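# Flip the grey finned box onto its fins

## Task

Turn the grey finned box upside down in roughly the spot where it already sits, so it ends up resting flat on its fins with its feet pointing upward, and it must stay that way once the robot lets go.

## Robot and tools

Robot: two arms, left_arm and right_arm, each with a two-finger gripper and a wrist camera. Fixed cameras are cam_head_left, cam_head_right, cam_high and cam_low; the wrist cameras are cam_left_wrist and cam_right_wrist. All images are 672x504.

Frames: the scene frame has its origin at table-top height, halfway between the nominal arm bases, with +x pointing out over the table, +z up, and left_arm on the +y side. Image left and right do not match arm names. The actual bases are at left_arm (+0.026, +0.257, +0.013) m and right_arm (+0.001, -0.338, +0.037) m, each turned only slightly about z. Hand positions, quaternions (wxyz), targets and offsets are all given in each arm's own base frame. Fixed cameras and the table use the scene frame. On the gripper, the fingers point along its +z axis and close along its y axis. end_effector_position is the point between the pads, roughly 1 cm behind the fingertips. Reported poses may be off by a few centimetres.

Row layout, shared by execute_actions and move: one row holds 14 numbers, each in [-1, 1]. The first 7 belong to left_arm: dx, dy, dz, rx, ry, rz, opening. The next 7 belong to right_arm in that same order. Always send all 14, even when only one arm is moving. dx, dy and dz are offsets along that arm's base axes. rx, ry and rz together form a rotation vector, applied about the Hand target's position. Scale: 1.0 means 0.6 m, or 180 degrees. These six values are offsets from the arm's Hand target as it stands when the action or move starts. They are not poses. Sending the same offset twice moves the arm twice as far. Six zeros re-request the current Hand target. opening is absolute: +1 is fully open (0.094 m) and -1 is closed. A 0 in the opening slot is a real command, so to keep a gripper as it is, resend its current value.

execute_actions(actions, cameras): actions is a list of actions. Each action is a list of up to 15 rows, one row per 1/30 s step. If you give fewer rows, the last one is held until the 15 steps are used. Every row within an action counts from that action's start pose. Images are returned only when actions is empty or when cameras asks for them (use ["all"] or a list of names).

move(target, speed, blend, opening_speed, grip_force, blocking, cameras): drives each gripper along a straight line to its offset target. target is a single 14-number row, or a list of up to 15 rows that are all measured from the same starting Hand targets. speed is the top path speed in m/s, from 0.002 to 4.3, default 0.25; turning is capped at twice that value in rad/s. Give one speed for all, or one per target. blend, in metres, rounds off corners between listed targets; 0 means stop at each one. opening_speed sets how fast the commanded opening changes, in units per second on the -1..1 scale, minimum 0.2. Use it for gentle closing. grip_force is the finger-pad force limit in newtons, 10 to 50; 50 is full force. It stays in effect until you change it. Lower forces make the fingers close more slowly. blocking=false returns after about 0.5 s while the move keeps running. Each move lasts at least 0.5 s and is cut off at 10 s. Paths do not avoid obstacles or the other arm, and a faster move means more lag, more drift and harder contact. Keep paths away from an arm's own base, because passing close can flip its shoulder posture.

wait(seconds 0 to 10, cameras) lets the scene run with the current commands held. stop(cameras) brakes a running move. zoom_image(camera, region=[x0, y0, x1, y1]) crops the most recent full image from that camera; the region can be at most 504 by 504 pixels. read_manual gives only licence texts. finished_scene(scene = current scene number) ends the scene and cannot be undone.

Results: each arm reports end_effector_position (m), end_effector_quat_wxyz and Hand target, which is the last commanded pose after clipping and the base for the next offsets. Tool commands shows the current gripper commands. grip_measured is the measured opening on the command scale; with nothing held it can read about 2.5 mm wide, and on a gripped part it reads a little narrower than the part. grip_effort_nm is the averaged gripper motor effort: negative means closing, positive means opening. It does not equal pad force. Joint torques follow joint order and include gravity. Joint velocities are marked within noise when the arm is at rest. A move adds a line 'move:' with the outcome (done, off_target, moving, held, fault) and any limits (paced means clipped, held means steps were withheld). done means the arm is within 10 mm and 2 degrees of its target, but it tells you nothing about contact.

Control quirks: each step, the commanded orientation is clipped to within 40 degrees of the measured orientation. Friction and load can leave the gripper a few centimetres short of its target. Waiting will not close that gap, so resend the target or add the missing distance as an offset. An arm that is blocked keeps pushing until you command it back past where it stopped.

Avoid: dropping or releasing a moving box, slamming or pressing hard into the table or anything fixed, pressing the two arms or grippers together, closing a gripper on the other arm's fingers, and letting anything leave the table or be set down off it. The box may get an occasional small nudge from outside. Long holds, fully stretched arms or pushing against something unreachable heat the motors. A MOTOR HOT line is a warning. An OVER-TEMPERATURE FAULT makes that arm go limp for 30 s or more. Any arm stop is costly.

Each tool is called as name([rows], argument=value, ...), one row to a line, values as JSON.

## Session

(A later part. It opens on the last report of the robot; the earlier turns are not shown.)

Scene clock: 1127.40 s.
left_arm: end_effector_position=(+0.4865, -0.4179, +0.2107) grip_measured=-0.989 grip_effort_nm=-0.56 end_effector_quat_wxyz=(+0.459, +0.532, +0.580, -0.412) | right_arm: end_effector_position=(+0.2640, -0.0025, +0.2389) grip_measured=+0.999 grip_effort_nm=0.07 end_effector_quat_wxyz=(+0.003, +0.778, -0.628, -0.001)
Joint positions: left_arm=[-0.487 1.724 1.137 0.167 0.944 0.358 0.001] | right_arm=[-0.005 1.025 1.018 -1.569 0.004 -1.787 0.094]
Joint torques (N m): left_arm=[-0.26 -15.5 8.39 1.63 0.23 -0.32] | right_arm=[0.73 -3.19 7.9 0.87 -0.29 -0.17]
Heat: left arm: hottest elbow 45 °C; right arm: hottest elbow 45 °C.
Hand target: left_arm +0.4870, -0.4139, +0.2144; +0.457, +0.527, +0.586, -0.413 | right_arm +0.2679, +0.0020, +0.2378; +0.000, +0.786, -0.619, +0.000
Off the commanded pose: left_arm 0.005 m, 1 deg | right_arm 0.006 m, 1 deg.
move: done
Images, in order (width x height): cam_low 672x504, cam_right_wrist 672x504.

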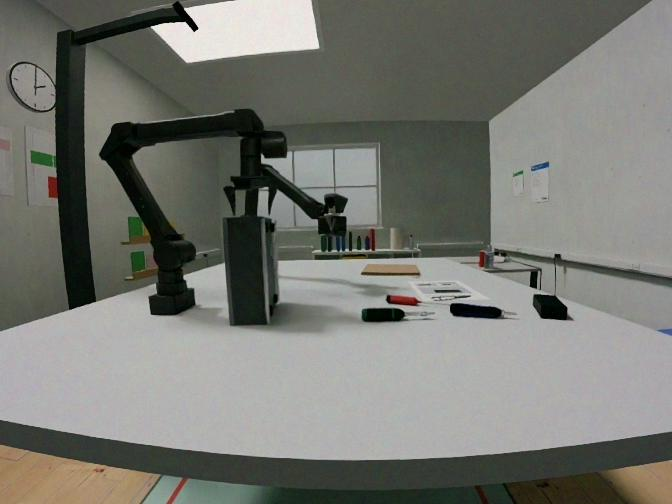

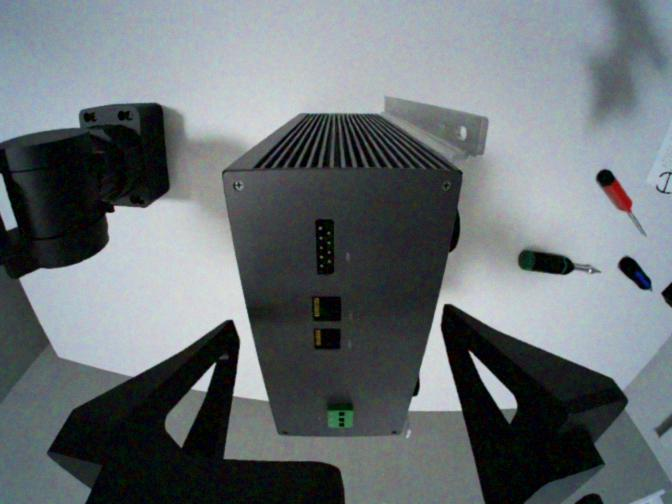

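move(target=[0,0,0,0,0,0,-1,0.0,0.0,-0.035,0,0,0.0,1], speed=0.02, cameras=["cam_right_wrist","cam_low"])

zoom_image(camera="cam_right_wrist", region=[180, 130, 500, 430])

Scene clock: 1139.23 s.
left_arm: end_effector_position=(+0.4865, -0.4179, +0.2107) grip_measured=-0.989 grip_effort_nm=-0.56 end_effector_quat_wxyz=(+0.459, +0.532, +0.580, -0.412) | right_arm: end_effector_position=(+0.2640, -0.0023, +0.2278) grip_measured=+0.999 grip_effort_nm=0.07 end_effector_quat_wxyz=(-0.001, +0.779, -0.627, +0.004)
Joint positions: left_arm=[-0.487 1.724 1.137 0.167 0.944 0.358 0.001] | right_arm=[-0.005 1.016 0.984 -1.53 0.003 -1.791 0.094]
Joint torques (N m): left_arm=[-0.38 -15.27 8.34 1.68 0.23 -0.32] | right_arm=[0.21 -2.02 6.49 1.61 -0.28 -0.09]
Heat: left arm: hottest elbow 45 °C; right arm: hottest elbow 44 °C.
Hand target: left_arm +0.4870, -0.4139, +0.2144; +0.457, +0.527, +0.586, -0.413 | right_arm +0.2679, +0.0020, +0.2169; +0.000, +0.786, -0.619, +0.000
Off the commanded pose: left_arm 0.005 m, 1 deg | right_arm 0.012 m, 1 deg.
move: off_target (right_arm)
Images, in order (width x height): cam_low 672x504, cam_right_wrist 672x504.

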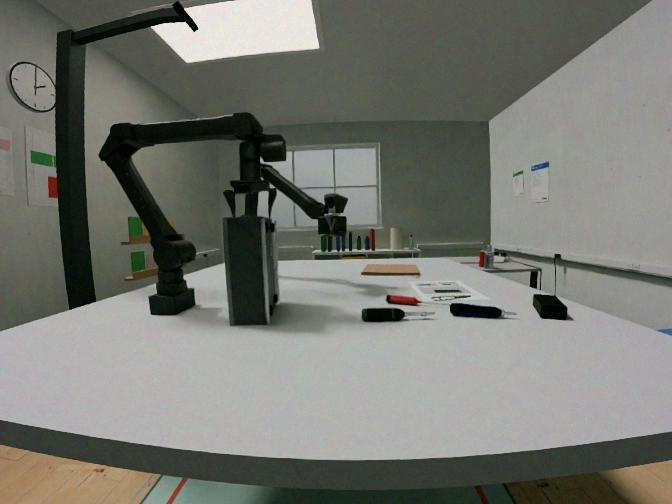

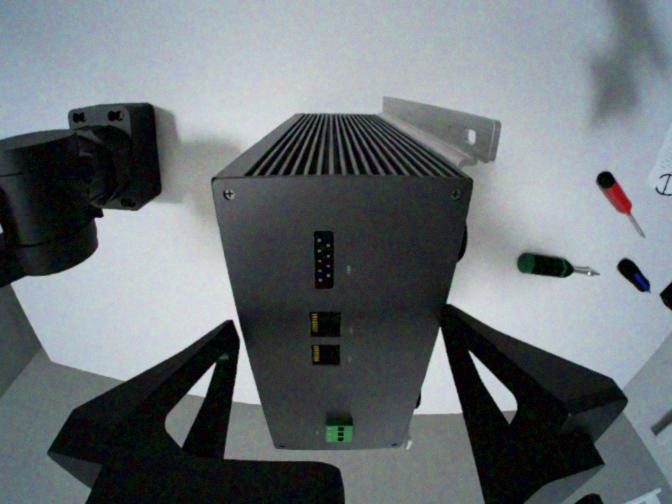

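Scaled by 1.575 from the camera's 672x504 image, which has a finer 960x720 frame.

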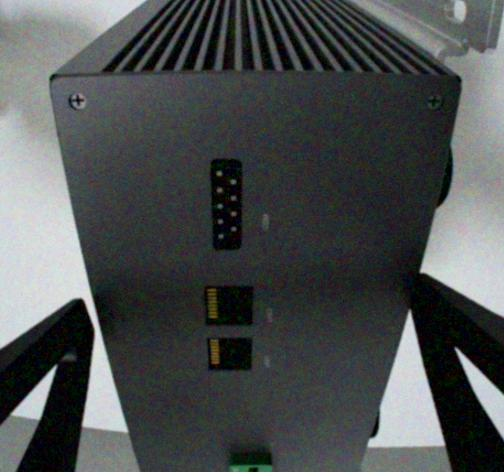

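move([
  [0,0,0,0,0,0,-1,0.0,0.0,0.03,0,0,0.0,1],
  [0,0,0,0,0,0,-1,0.008,0.0,0.03,0,0,0.0,1],
  [0,0,0,0,0,0,-1,0.006,0.0,-0.01,0,0,0.0,1],
], speed=0.02, cameras=["cam_right_wrist"])

zoom_image(camera="cam_right_wrist", region=[180, 130, 500, 430])

Scene clock: 1150.47 s.
left_arm: end_effector_position=(+0.4865, -0.4179, +0.2107) grip_measured=-0.989 grip_effort_nm=-0.56 end_effector_quat_wxyz=(+0.459, +0.532, +0.580, -0.412) | right_arm: end_effector_position=(+0.2642, -0.0023, +0.2272) grip_measured=+0.999 grip_effort_nm=0.07 end_effector_quat_wxyz=(-0.003, +0.780, -0.626, +0.006)
Joint positions: left_arm=[-0.487 1.724 1.137 0.167 0.944 0.358 0.001] | right_arm=[-0.005 1.014 0.981 -1.525 0.003 -1.793 0.094]
Joint torques (N m): left_arm=[-0.15 -15.33 8.36 1.66 0.23 -0.32] | right_arm=[0.56 -0.73 5.9 2.06 -0.21 -0.1]
Heat: left arm: hottest elbow 45 °C; right arm: hottest elbow 43 °C.
Hand target: left_arm +0.4870, -0.4139, +0.2144; +0.457, +0.527, +0.586, -0.413 | right_arm +0.2715, +0.0020, +0.2109; +0.000, +0.786, -0.619, +0.000
Off the commanded pose: left_arm 0.005 m, 1 deg | right_arm 0.018 m, 1 deg.
move: off_target (right_arm)
Images, in order (width x height): cam_right_wrist 672x504.

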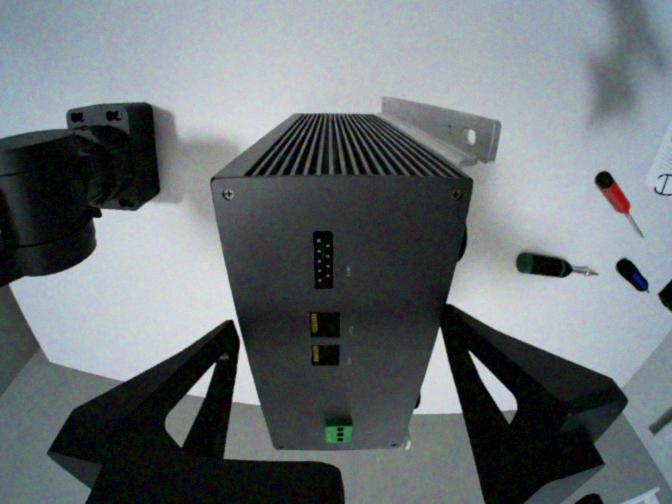

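Scaled by 1.575 from the camera's 672x504 image, which has a finer 960x720 frame.

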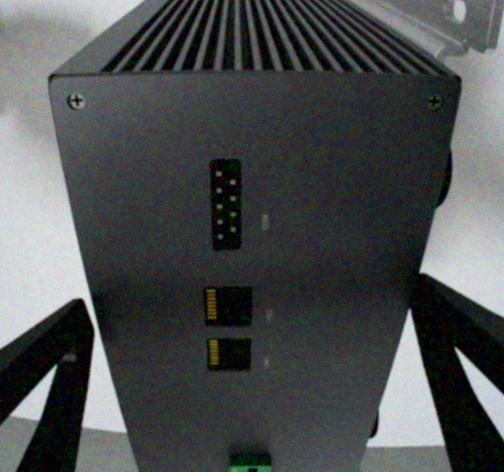

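move([
  [0,0,0,0,0,0,-1,0.0,0.0,0.055,0,0,0.0,1],
  [0,0,0,0,0,0,-1,0.01,0.0,0.055,0,0,0.0,1],
], speed=0.03, cameras=["cam_right_wrist"])

zoom_image(camera="cam_right_wrist", region=[180, 130, 500, 430])

Scene clock: 1161.93 s.
left_arm: end_effector_position=(+0.4865, -0.4179, +0.2107) grip_measured=-0.989 grip_effort_nm=-0.56 end_effector_quat_wxyz=(+0.459, +0.532, +0.580, -0.412) | right_arm: end_effector_position=(+0.2648, -0.0023, +0.2299) grip_measured=+0.999 grip_effort_nm=0.06 end_effector_quat_wxyz=(+0.010, +0.780, -0.626, -0.010)
Joint positions: left_arm=[-0.487 1.724 1.137 0.167 0.944 0.358 0.001] | right_arm=[-0.005 1.044 1.007 -1.562 0.003 -1.793 0.094]
Joint torques (N m): left_arm=[-0.26 -15.44 8.4 1.66 0.23 -0.32] | right_arm=[0.67 -2.96 10.99 0.32 -0.21 -0.05]
Heat: left arm: hottest elbow 45 °C; right arm: hottest elbow 42 °C.
Hand target: left_arm +0.4870, -0.4139, +0.2144; +0.457, +0.527, +0.586, -0.413 | right_arm +0.2774, +0.0020, +0.2437; +0.000, +0.786, -0.619, +0.000
Off the commanded pose: left_arm 0.005 m, 1 deg | right_arm 0.019 m, 2 deg.
move: off_target (right_arm)
Images, in order (width x height): cam_right_wrist 672x504.

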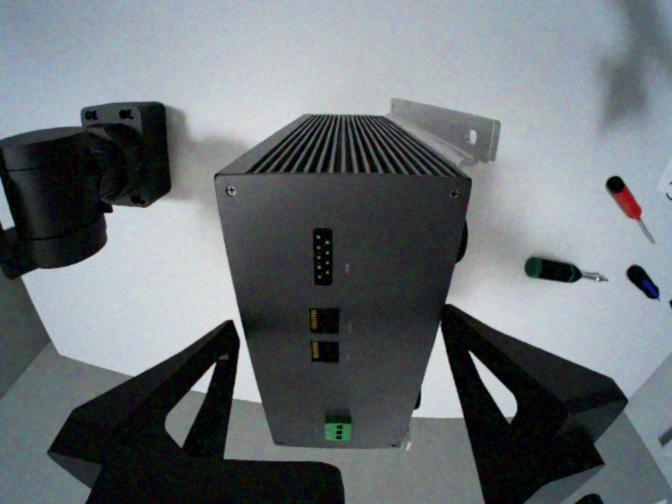

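Scaled by 1.575 from the camera's 672x504 image, which has a finer 960x720 frame.

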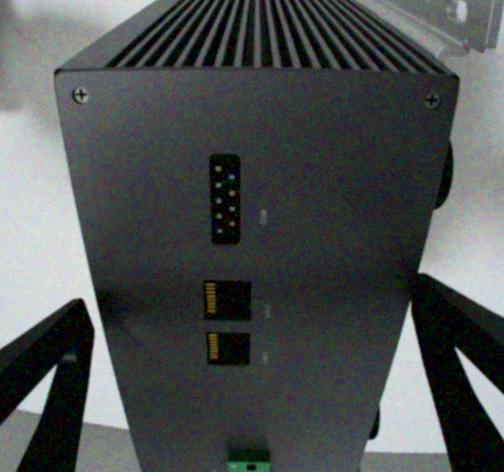

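move([
  [0,0,0,0,0,0,-1,0.0,0.0,0.015,0,0,0.0,1],
  [0,0,0,0,0,0,-1,0.007,0.0,0.015,0,0,0.0,1],
], speed=0.03, cameras=["cam_right_wrist"])

zoom_image(camera="cam_right_wrist", region=[180, 130, 500, 430])

Scene clock: 1168.57 s.
left_arm: end_effector_position=(+0.4865, -0.4179, +0.2107) grip_measured=-0.989 grip_effort_nm=-0.56 end_effector_quat_wxyz=(+0.459, +0.532, +0.580, -0.412) | right_arm: end_effector_position=(+0.2697, -0.0023, +0.2366) grip_measured=+0.999 grip_effort_nm=0.06 end_effector_quat_wxyz=(+0.012, +0.780, -0.626, -0.012)
Joint positions: left_arm=[-0.487 1.724 1.137 0.167 0.944 0.358 0.001] | right_arm=[-0.005 1.061 1.035 -1.579 0.003 -1.793 0.094]
Joint torques (N m): left_arm=[-0.26 -15.33 8.39 1.62 0.24 -0.32] | right_arm=[1.26 -3.72 11.41 0.25 -0.22 -0.09]
Heat: left arm: hottest elbow 45 °C; right arm: hottest elbow 43 °C.
Hand target: left_arm +0.4870, -0.4139, +0.2144; +0.457, +0.527, +0.586, -0.413 | right_arm +0.2817, +0.0020, +0.2528; +0.000, +0.786, -0.619, +0.000
Off the commanded pose: left_arm 0.005 m, 1 deg | right_arm 0.020 m, 2 deg.
move: off_target (right_arm)
Images, in order (width x height): cam_right_wrist 672x504.

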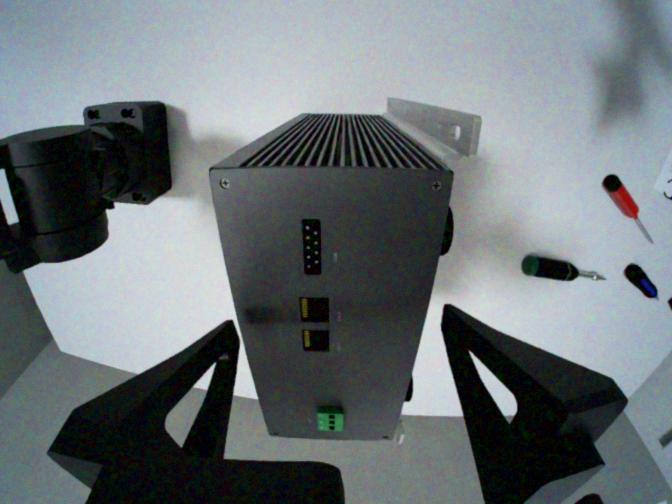

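Scaled by 1.575 from the camera's 672x504 image, which has a finer 960x720 frame.

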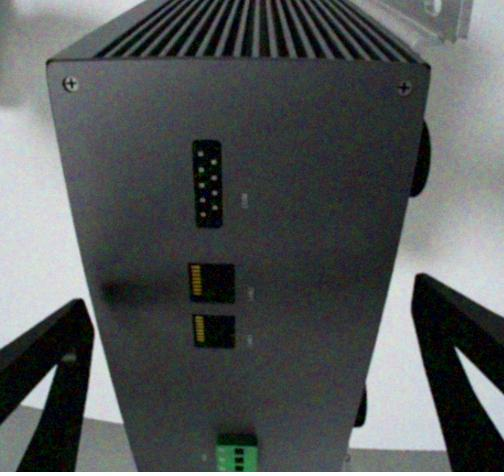

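move(target=[0,0,0,0,0,0,-1,-0.037,0.0,0,0,0,0.0,1], speed=0.03, cameras=[])

Scene clock: 1176.77 s.
left_arm: end_effector_position=(+0.4865, -0.4179, +0.2107) grip_measured=-0.989 grip_effort_nm=-0.57 end_effector_quat_wxyz=(+0.459, +0.532, +0.580, -0.412) | right_arm: end_effector_position=(+0.2602, -0.0023, +0.2476) grip_measured=+0.999 grip_effort_nm=0.06 end_effector_quat_wxyz=(+0.003, +0.780, -0.626, -0.002)
Joint positions: left_arm=[-0.487 1.724 1.137 0.167 0.944 0.358 0.001] | right_arm=[-0.005 1.016 1.035 -1.597 0.003 -1.793 0.094]
Joint torques (N m): left_arm=[-0.26 -15.38 8.36 1.68 0.24 -0.32] | right_arm=[0.73 -4.66 8.34 0.14 -0.19 -0.08]
Heat: left arm: hottest elbow 45 °C; right arm: hottest elbow 43 °C.
Hand target: left_arm +0.4870, -0.4139, +0.2144; +0.457, +0.527, +0.586, -0.413 | right_arm +0.2594, +0.0020, +0.2529; +0.000, +0.786, -0.619, +0.000
Off the commanded pose: left_arm 0.005 m, 1 deg | right_arm 0.007 m, 1 deg.
move: done
No camera images: "cameras" was empty.

move(target=[0,0,0,0,0,0,-1,0.0185,0.0,-0.012,0,0,0.0,1], speed=0.03, cameras=["cam_right_wrist"])

zoom_image(camera="cam_right_wrist", region=[180, 130, 500, 430])

Scene clock: 1184.73 s.
left_arm: end_effector_position=(+0.4865, -0.4179, +0.2107) grip_measured=-0.989 grip_effort_nm=-0.56 end_effector_quat_wxyz=(+0.459, +0.532, +0.580, -0.412) | right_arm: end_effector_position=(+0.2647, -0.0023, +0.2435) grip_measured=+0.999 grip_effort_nm=0.06 end_effector_quat_wxyz=(+0.005, +0.780, -0.626, -0.004)
Joint positions: left_arm=[-0.487 1.724 1.137 0.167 0.944 0.358 0.001] | right_arm=[-0.005 1.033 1.035 -1.587 0.003 -1.793 0.094]
Joint torques (N m): left_arm=[-0.26 -15.33 8.34 1.65 0.22 -0.32] | right_arm=[0.85 -3.6 8.7 0.75 -0.24 -0.06]
Heat: left arm: hottest elbow 45 °C; right arm: hottest elbow 43 °C.
Hand target: left_arm +0.4870, -0.4139, +0.2144; +0.457, +0.527, +0.586, -0.413 | right_arm +0.2705, +0.0020, +0.2457; +0.000, +0.786, -0.619, +0.000
Off the commanded pose: left_arm 0.005 m, 1 deg | right_arm 0.008 m, 1 deg.
move: done
Images, in order (width x height): cam_right_wrist 672x504.

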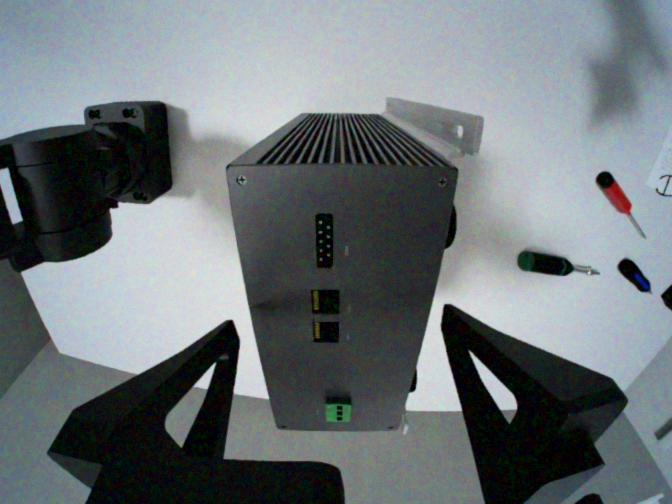

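Scaled by 1.575 from the camera's 672x504 image, which has a finer 960x720 frame.

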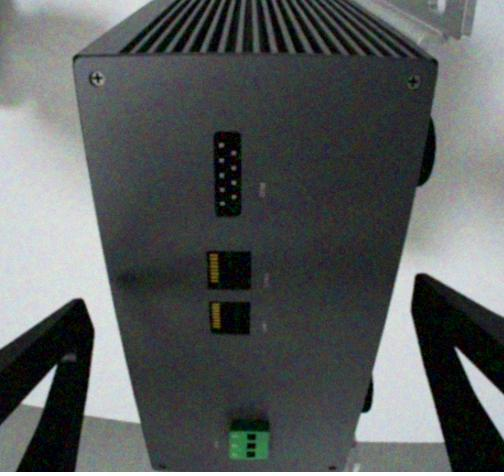

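move(target=[0,0,0,0,0,0,-1,0.0,0.0,-0.05,0,0,0.0,1], speed=0.02, cameras=["cam_right_wrist","cam_low"])

zoom_image(camera="cam_right_wrist", region=[180, 130, 500, 430])

zoom_image(camera="cam_low", region=[180, 150, 320, 260])

Scene clock: 1202.10 s.
left_arm: end_effector_position=(+0.4865, -0.4179, +0.2107) grip_measured=-0.989 grip_effort_nm=-0.56 end_effector_quat_wxyz=(+0.459, +0.532, +0.580, -0.412) | right_arm: end_effector_position=(+0.2661, -0.0023, +0.2172) grip_measured=+0.999 grip_effort_nm=0.06 end_effector_quat_wxyz=(+0.003, +0.780, -0.626, -0.001)
Joint positions: left_arm=[-0.487 1.724 1.137 0.167 0.944 0.358 0.001] | right_arm=[-0.005 1.034 0.967 -1.51 0.003 -1.793 0.094]
Joint torques (N m): left_arm=[-0.38 -15.33 8.36 1.61 0.23 -0.33] | right_arm=[0.79 -3.43 7.86 0.99 -0.21 -0.1]
Heat: left arm: hottest elbow 45 °C; right arm: hottest elbow 43 °C.
Hand target: left_arm +0.4870, -0.4139, +0.2144; +0.457, +0.527, +0.586, -0.413 | right_arm +0.2706, +0.0020, +0.2156; +0.000, +0.786, -0.619, +0.000
Off the commanded pose: left_arm 0.005 m, 1 deg | right_arm 0.006 m, 1 deg.
move: done
Images, in order (width x height): cam_low 672x504, cam_right_wrist 672x504.

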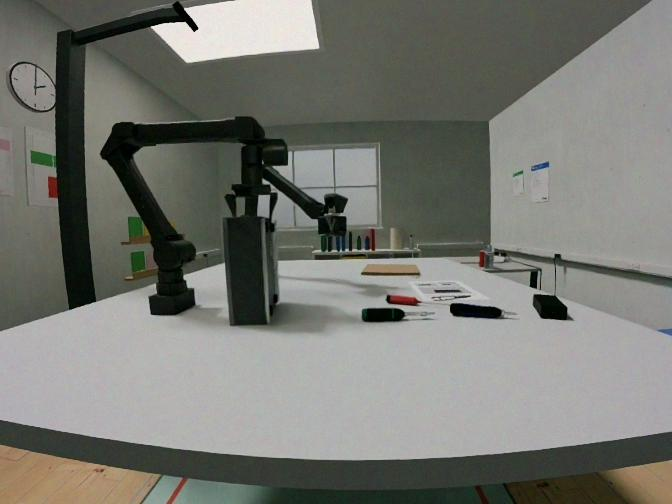

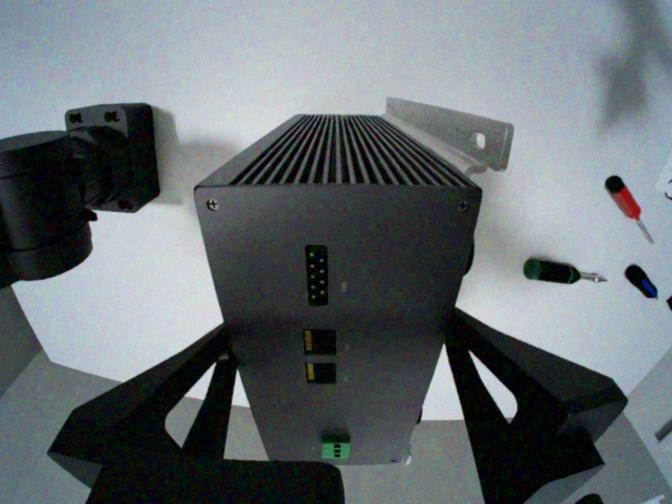

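Scaled by 1.575 from the camera's 672x504 image, which has a finer 960x720 frame.

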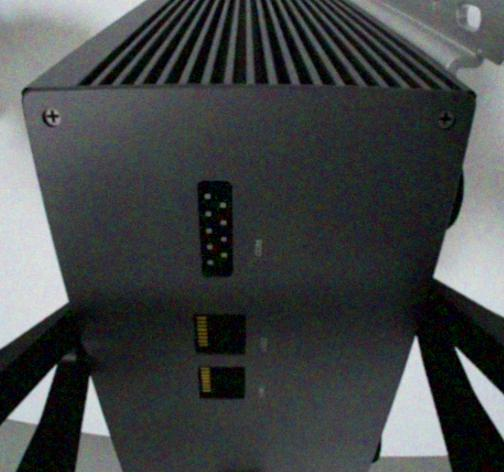

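Scaled by 3.600.

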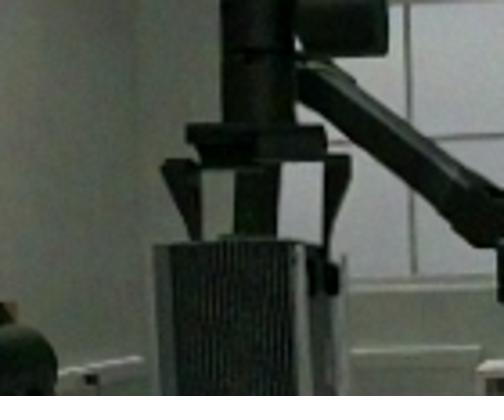

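move(target=[0,0,0,0,0,0,-1,0.0,0.0,-0.04,0,0,0.0,1], speed=0.02, cameras=["cam_right_wrist","cam_low"])

zoom_image(camera="cam_right_wrist", region=[180, 130, 500, 430])

zoom_image(camera="cam_low", region=[180, 150, 320, 260])

Scene clock: 1209.60 s.
left_arm: end_effector_position=(+0.4865, -0.4179, +0.2107) grip_measured=-0.989 grip_effort_nm=-0.56 end_effector_quat_wxyz=(+0.459, +0.532, +0.580, -0.412) | right_arm: end_effector_position=(+0.2655, -0.0023, +0.1937) grip_measured=+0.999 grip_effort_nm=0.06 end_effector_quat_wxyz=(+0.003, +0.780, -0.626, -0.002)
Joint positions: left_arm=[-0.487 1.724 1.137 0.167 0.944 0.358 0.001] | right_arm=[-0.005 1.04 0.909 -1.447 0.003 -1.793 0.094]
Joint torques (N m): left_arm=[-0.32 -15.33 8.39 1.66 0.23 -0.32] | right_arm=[0.56 -2.37 7.72 0.95 -0.22 -0.07]
Heat: left arm: hottest elbow 45 °C; right arm: hottest elbow 43 °C.
Hand target: left_arm +0.4870, -0.4139, +0.2144; +0.457, +0.527, +0.586, -0.413 | right_arm +0.2706, +0.0020, +0.1916; +0.000, +0.786, -0.619, +0.000
Off the commanded pose: left_arm 0.005 m, 1 deg | right_arm 0.007 m, 1 deg.
move: done
Images, in order (width x height): cam_low 672x504, cam_right_wrist 672x504.

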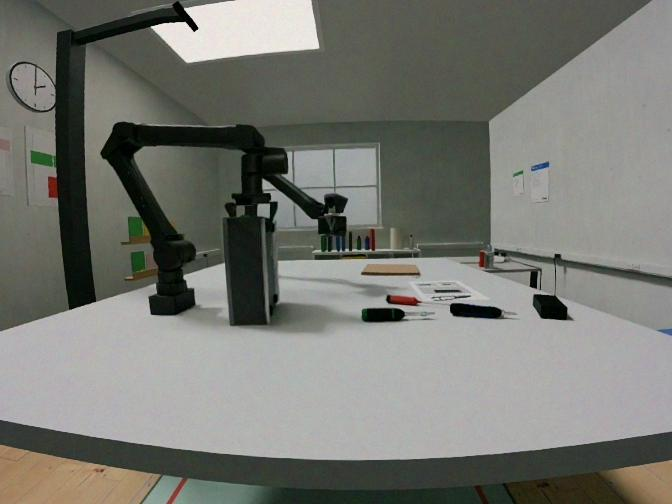

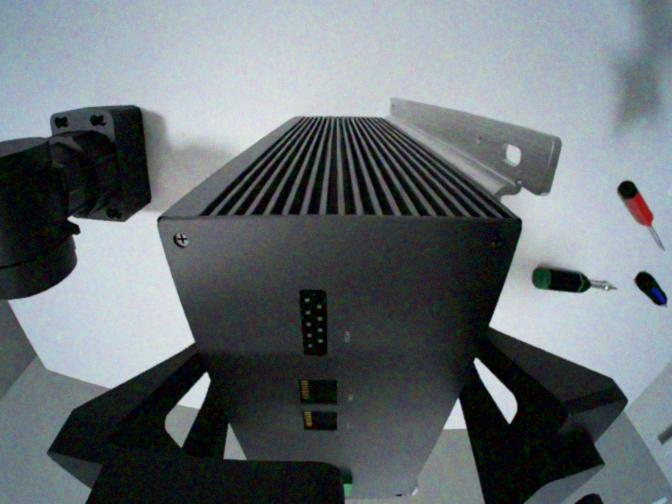

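Scaled by 1.575 from the camera's 672x504 image, which has a finer 960x720 frame.

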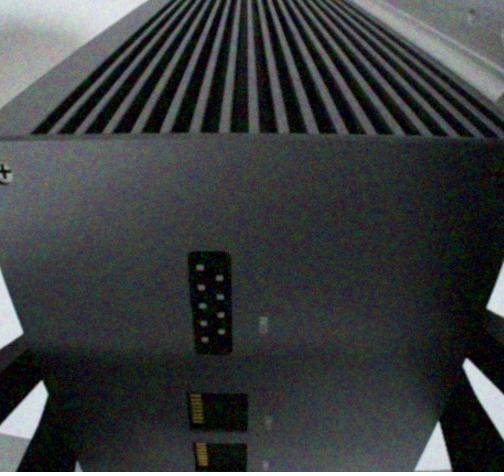

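Scaled by 3.600.

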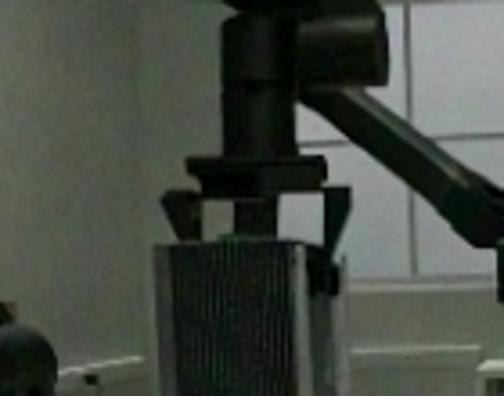

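move(target=[0,0,0,0,0,0,-1,0.0,0.0,0,0,0,0.0,0.74], opening_speed=0.2, cameras=["cam_right_wrist"])

Scene clock: 1226.40 s.
left_arm: end_effector_position=(+0.4865, -0.4179, +0.2107) grip_measured=-0.989 grip_effort_nm=-0.56 end_effector_quat_wxyz=(+0.459, +0.532, +0.580, -0.412) | right_arm: end_effector_position=(+0.2655, -0.0023, +0.1937) grip_measured=+0.950 grip_effort_nm=-1.04 end_effector_quat_wxyz=(+0.003, +0.778, -0.628, -0.002)
Joint positions: left_arm=[-0.487 1.724 1.137 0.167 0.944 0.358 0.001] | right_arm=[-0.005 1.04 0.909 -1.447 0.003 -1.789 0.092]
Joint torques (N m): left_arm=[-0.21 -15.38 8.38 1.63 0.21 -0.32] | right_arm=[0.73 -2.73 7.73 1.24 -0.21 -0.16]
Heat: left arm: hottest elbow 45 °C; right arm: hottest elbow 44 °C.
Hand target: left_arm +0.4870, -0.4139, +0.2144; +0.457, +0.527, +0.586, -0.413 | right_arm +0.2706, +0.0020, +0.1916; +0.000, +0.786, -0.619, +0.000
Off the commanded pose: left_arm 0.005 m, 1 deg | right_arm 0.007 m, 1 deg.
move: done
Images, in order (width x height): cam_right_wrist 672x504.

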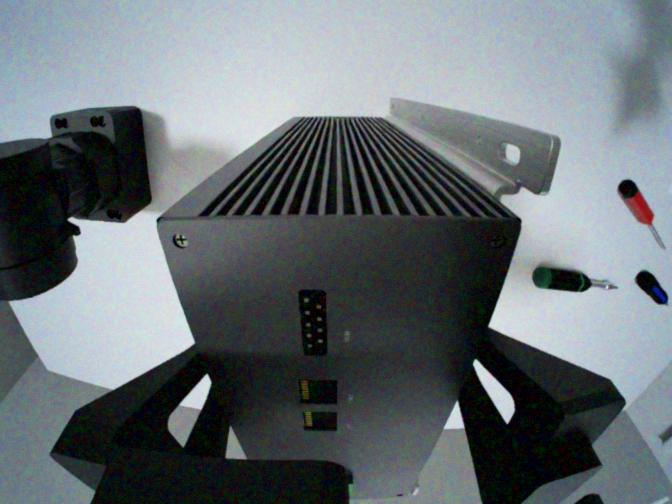

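move([
  [0,0,0,0,0,0,-1,0.0,0.0,0.05,0,0,0.0,0.74],
  [0,0,0,0,0,0,-1,0.09,0.068,0.05,0,0,0.0,0.74],
], speed=0.04, cameras=["cam_right_wrist","cam_low","cam_head_left"])

Scene clock: 1265.47 s.
left_arm: end_effector_position=(+0.4865, -0.4179, +0.2107) grip_measured=-0.989 grip_effort_nm=-0.56 end_effector_quat_wxyz=(+0.459, +0.532, +0.580, -0.412) | right_arm: end_effector_position=(+0.2956, +0.0247, +0.1971) grip_measured=+0.949 grip_effort_nm=-1.04 end_effector_quat_wxyz=(+0.036, +0.777, -0.628, -0.026)
Joint positions: left_arm=[-0.487 1.724 1.137 0.167 0.944 0.358 0.001] | right_arm=[0.093 1.183 1.018 -1.493 0.015 -1.688 0.092]
Joint torques (N m): left_arm=[-0.26 -15.44 8.36 1.61 0.24 -0.32] | right_arm=[2.49 -5.19 13.16 1.11 -0.81 0.04]
Heat: left arm: hottest elbow 45 °C; right arm: hottest elbow 45 °C.
Hand target: left_arm +0.4870, -0.4139, +0.2144; +0.457, +0.527, +0.586, -0.413 | right_arm +0.3245, +0.0428, +0.2215; +0.001, +0.786, -0.619, +0.000
Off the commanded pose: left_arm 0.005 m, 1 deg | right_arm 0.042 m, 5 deg.
move: off_target (right_arm)
Images, in order (width x height): cam_head_left 672x504, cam_low 672x504, cam_right_wrist 672x504.

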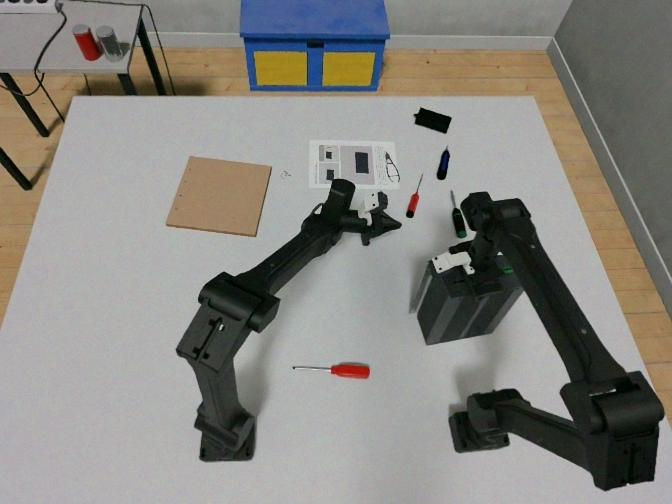

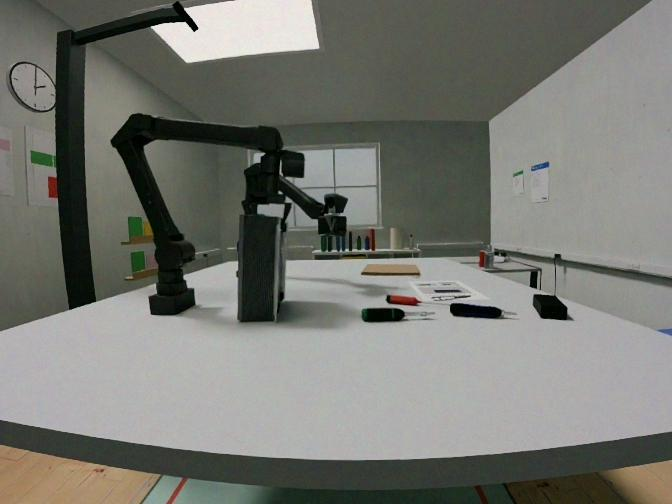

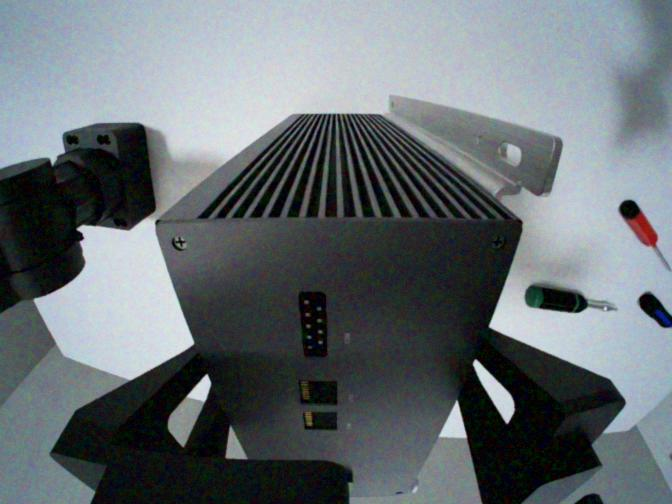

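move(target=[0,0,0,0,0,0,-1,0.23,0.173,0.0,0,0,-0.03,0.74], speed=0.05, cameras=["cam_right_wrist","cam_low","cam_head_left"])

zoom_image(camera="cam_low", region=[200, 130, 380, 330])

Scene clock: 1276.77 s.
left_arm: end_effector_position=(+0.4979, -0.4064, +0.2099) grip_measured=-0.989 grip_effort_nm=-0.56 end_effector_quat_wxyz=(+0.464, +0.521, +0.592, -0.404) | right_arm: end_effector_position=(+0.4180, +0.1181, +0.1996) grip_measured=+0.947 grip_effort_nm=-1.04 end_effector_quat_wxyz=(+0.057, +0.758, -0.649, -0.038)
Joint positions: left_arm=[-0.465 1.724 1.137 0.167 0.931 0.349 0.001] | right_arm=[0.277 1.575 1.408 -1.539 0 -1.449 0.091]
Joint torques (N m): left_arm=[-2.08 -15.38 8.39 1.59 0.78 -0.22] | right_arm=[1.79 -10.17 14.57 2.55 -0.32 0.4]
Heat: left arm: hottest elbow 45 °C; right arm: hottest elbow 47 °C.
Hand target: left_arm +0.4870, -0.4140, +0.2144; +0.457, +0.527, +0.586, -0.413 | right_arm +0.4626, +0.1465, +0.2217; +0.000, +0.756, -0.655, +0.000
Off the commanded pose: left_arm 0.014 m, 2 deg | right_arm 0.057 m, 8 deg.
move: off_target (left_arm, right_arm)
Images, in order (width x height): cam_head_left 672x504, cam_low 672x504, cam_right_wrist 672x504.

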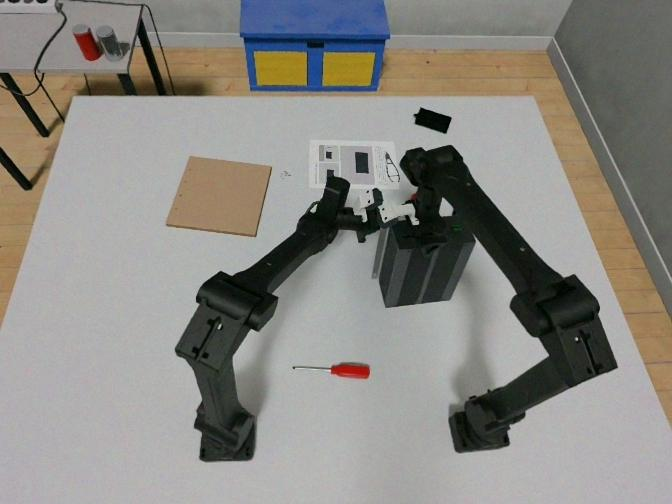

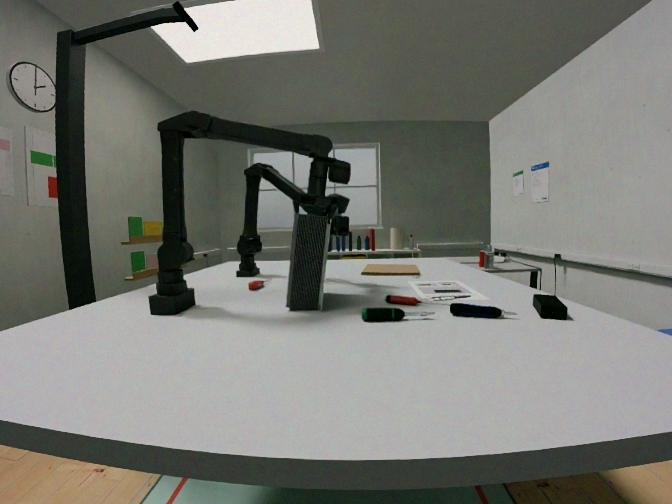

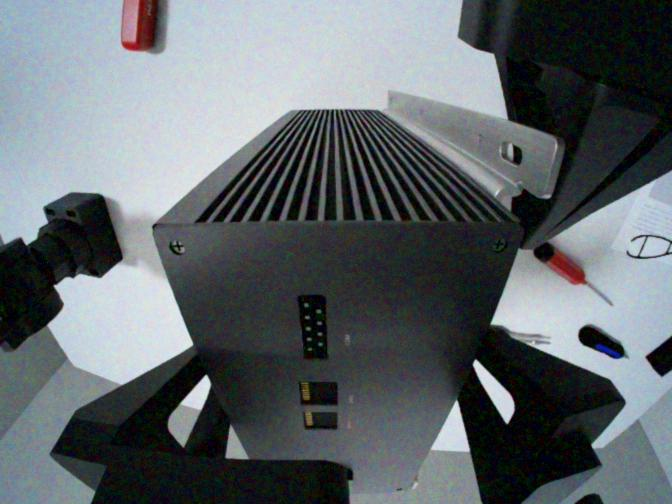

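Scaled by 2.520.

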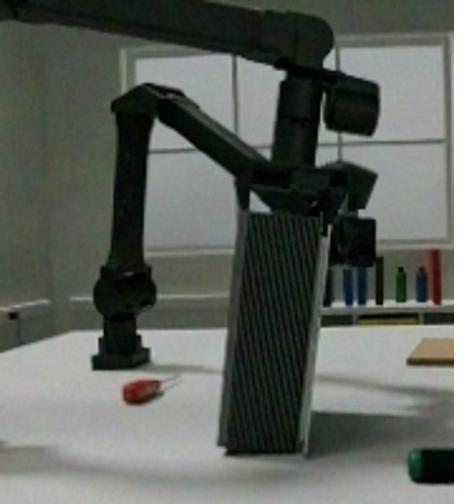

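move([
  [0.0,0.25,0.05,0,0,0,-1,0,0,0,0,0,0,0.74],
], speed=0.12, cameras=["cam_right_wrist","cam_low","cam_head_left"])

zoom_image(camera="cam_low", region=[200, 130, 380, 330])

Scene clock: 1288.10 s.
left_arm: end_effector_position=(+0.4855, -0.2661, +0.2354) grip_measured=-0.989 grip_effort_nm=-0.56 end_effector_quat_wxyz=(+0.450, +0.522, +0.591, -0.418) | right_arm: end_effector_position=(+0.4203, +0.1193, +0.1997) grip_measured=+0.947 grip_effort_nm=-1.04 end_effector_quat_wxyz=(+0.058, +0.754, -0.653, -0.038)
Joint positions: left_arm=[-0.206 1.565 1.063 -0.197 1.18 0.637 0.001] | right_arm=[0.278 1.583 1.417 -1.543 0 -1.436 0.091]
Joint torques (N m): left_arm=[-0.32 -12.92 9.5 1.29 0.62 -0.06] | right_arm=[2.08 -11.28 14.08 2.51 -0.27 0.23]
Heat: left arm: hottest elbow 45 °C; right arm: hottest elbow 51 °C.
Hand target: left_arm +0.4869, -0.2640, +0.2445; +0.457, +0.527, +0.586, -0.413 | right_arm +0.4627, +0.1465, +0.2218; +0.000, +0.756, -0.655, +0.000
Off the commanded pose: left_arm 0.009 m, 1 deg | right_arm 0.055 m, 8 deg.
move: off_target (right_arm)
Images, in order (width x height): cam_head_left 672x504, cam_low 672x504, cam_right_wrist 672x504.

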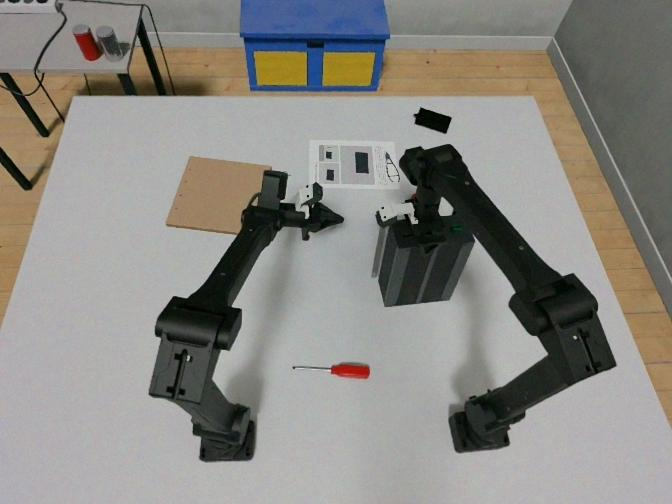

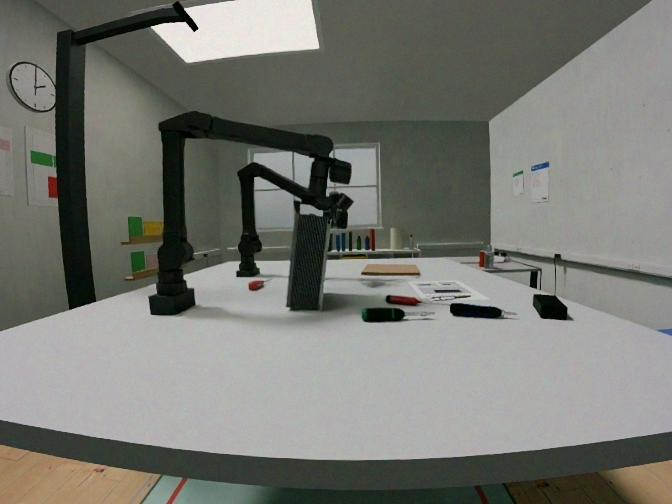

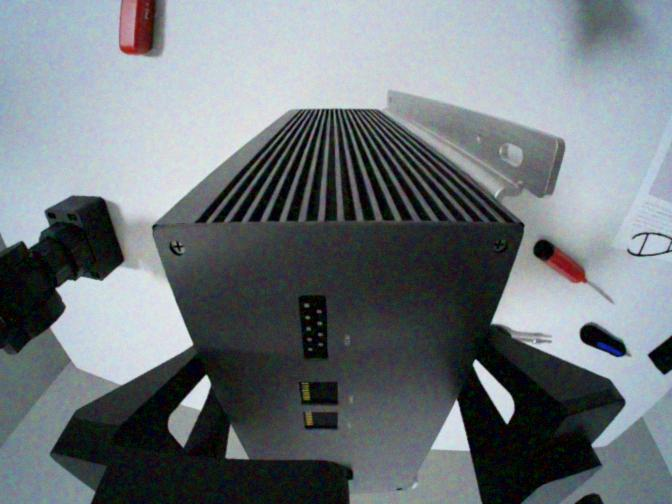

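Scaled by 2.520.

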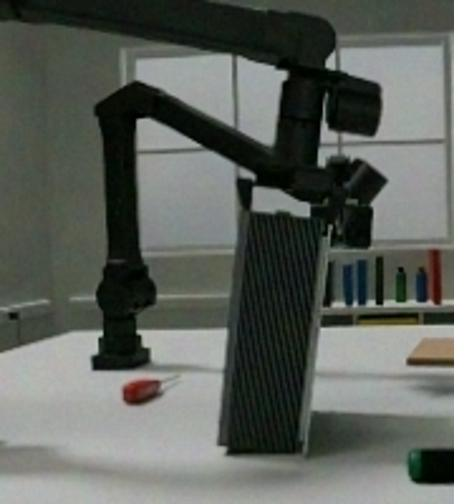

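move([
  [0.0,0.0,0.0,0,0,0,-1,0,0,0,0,-0.04,0,0.74],
  [0,0,0,0,0,0,-1,0.15,0.14,0.0,0,-0.045,-0.02,0.74],
], speed=0.05, cameras=["cam_right_wrist","cam_low","cam_head_left"])

zoom_image(camera="cam_low", region=[200, 130, 400, 330])

Scene clock: 1302.93 s.
left_arm: end_effector_position=(+0.4855, -0.2661, +0.2354) grip_measured=-0.989 grip_effort_nm=-0.56 end_effector_quat_wxyz=(+0.451, +0.522, +0.591, -0.418) | right_arm: end_effector_position=(+0.5171, +0.1949, +0.1971) grip_measured=+0.945 grip_effort_nm=-1.04 end_effector_quat_wxyz=(+0.014, +0.731, -0.682, +0.023)
Joint positions: left_arm=[-0.206 1.565 1.063 -0.197 1.18 0.637 0.001] | right_arm=[0.378 1.8 1.698 -1.475 0.053 -1.262 0.091]
Joint torques (N m): left_arm=[-0.32 -13.16 9.43 1.42 0.6 -0.07] | right_arm=[2.37 -14.68 14.26 2.78 0.14 0.22]
Heat: left arm: hottest elbow 45 °C; right arm: hottest elbow 52 °C.
Hand target: left_arm +0.4869, -0.2641, +0.2444; +0.458, +0.527, +0.586, -0.413 | right_arm +0.5526, +0.2305, +0.2218; -0.046, +0.733, -0.677, +0.054
Off the commanded pose: left_arm 0.009 m, 1 deg | right_arm 0.056 m, 8 deg.
move: off_target (right_arm)
Images, in order (width x height): cam_head_left 672x504, cam_low 672x504, cam_right_wrist 672x504.

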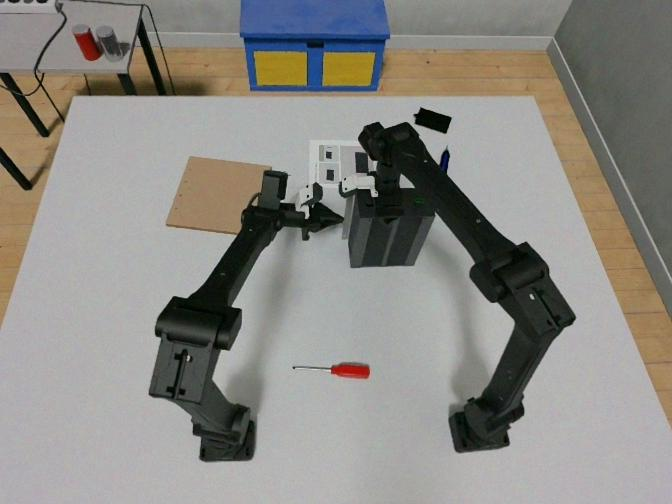

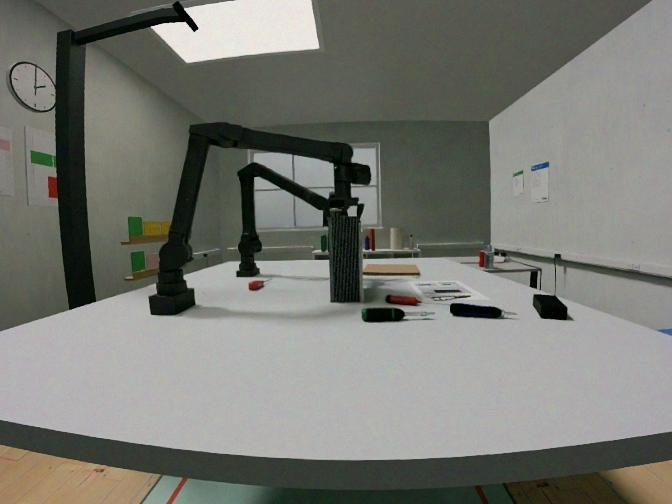

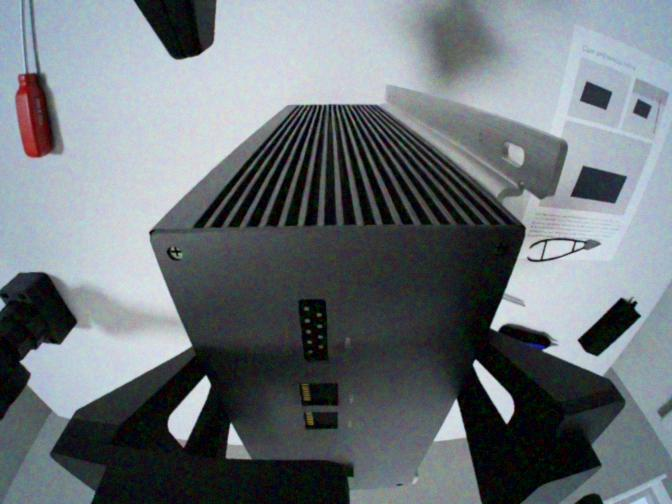

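Scaled by 2.520.

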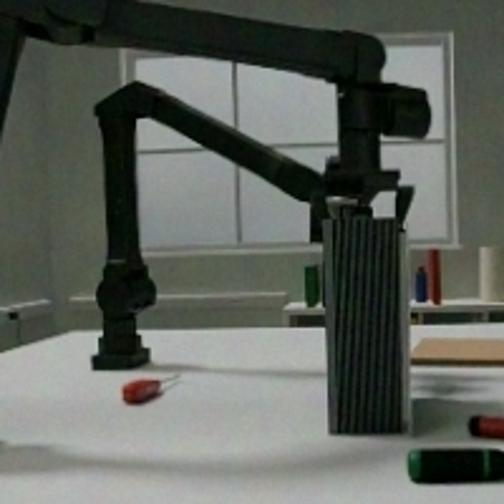

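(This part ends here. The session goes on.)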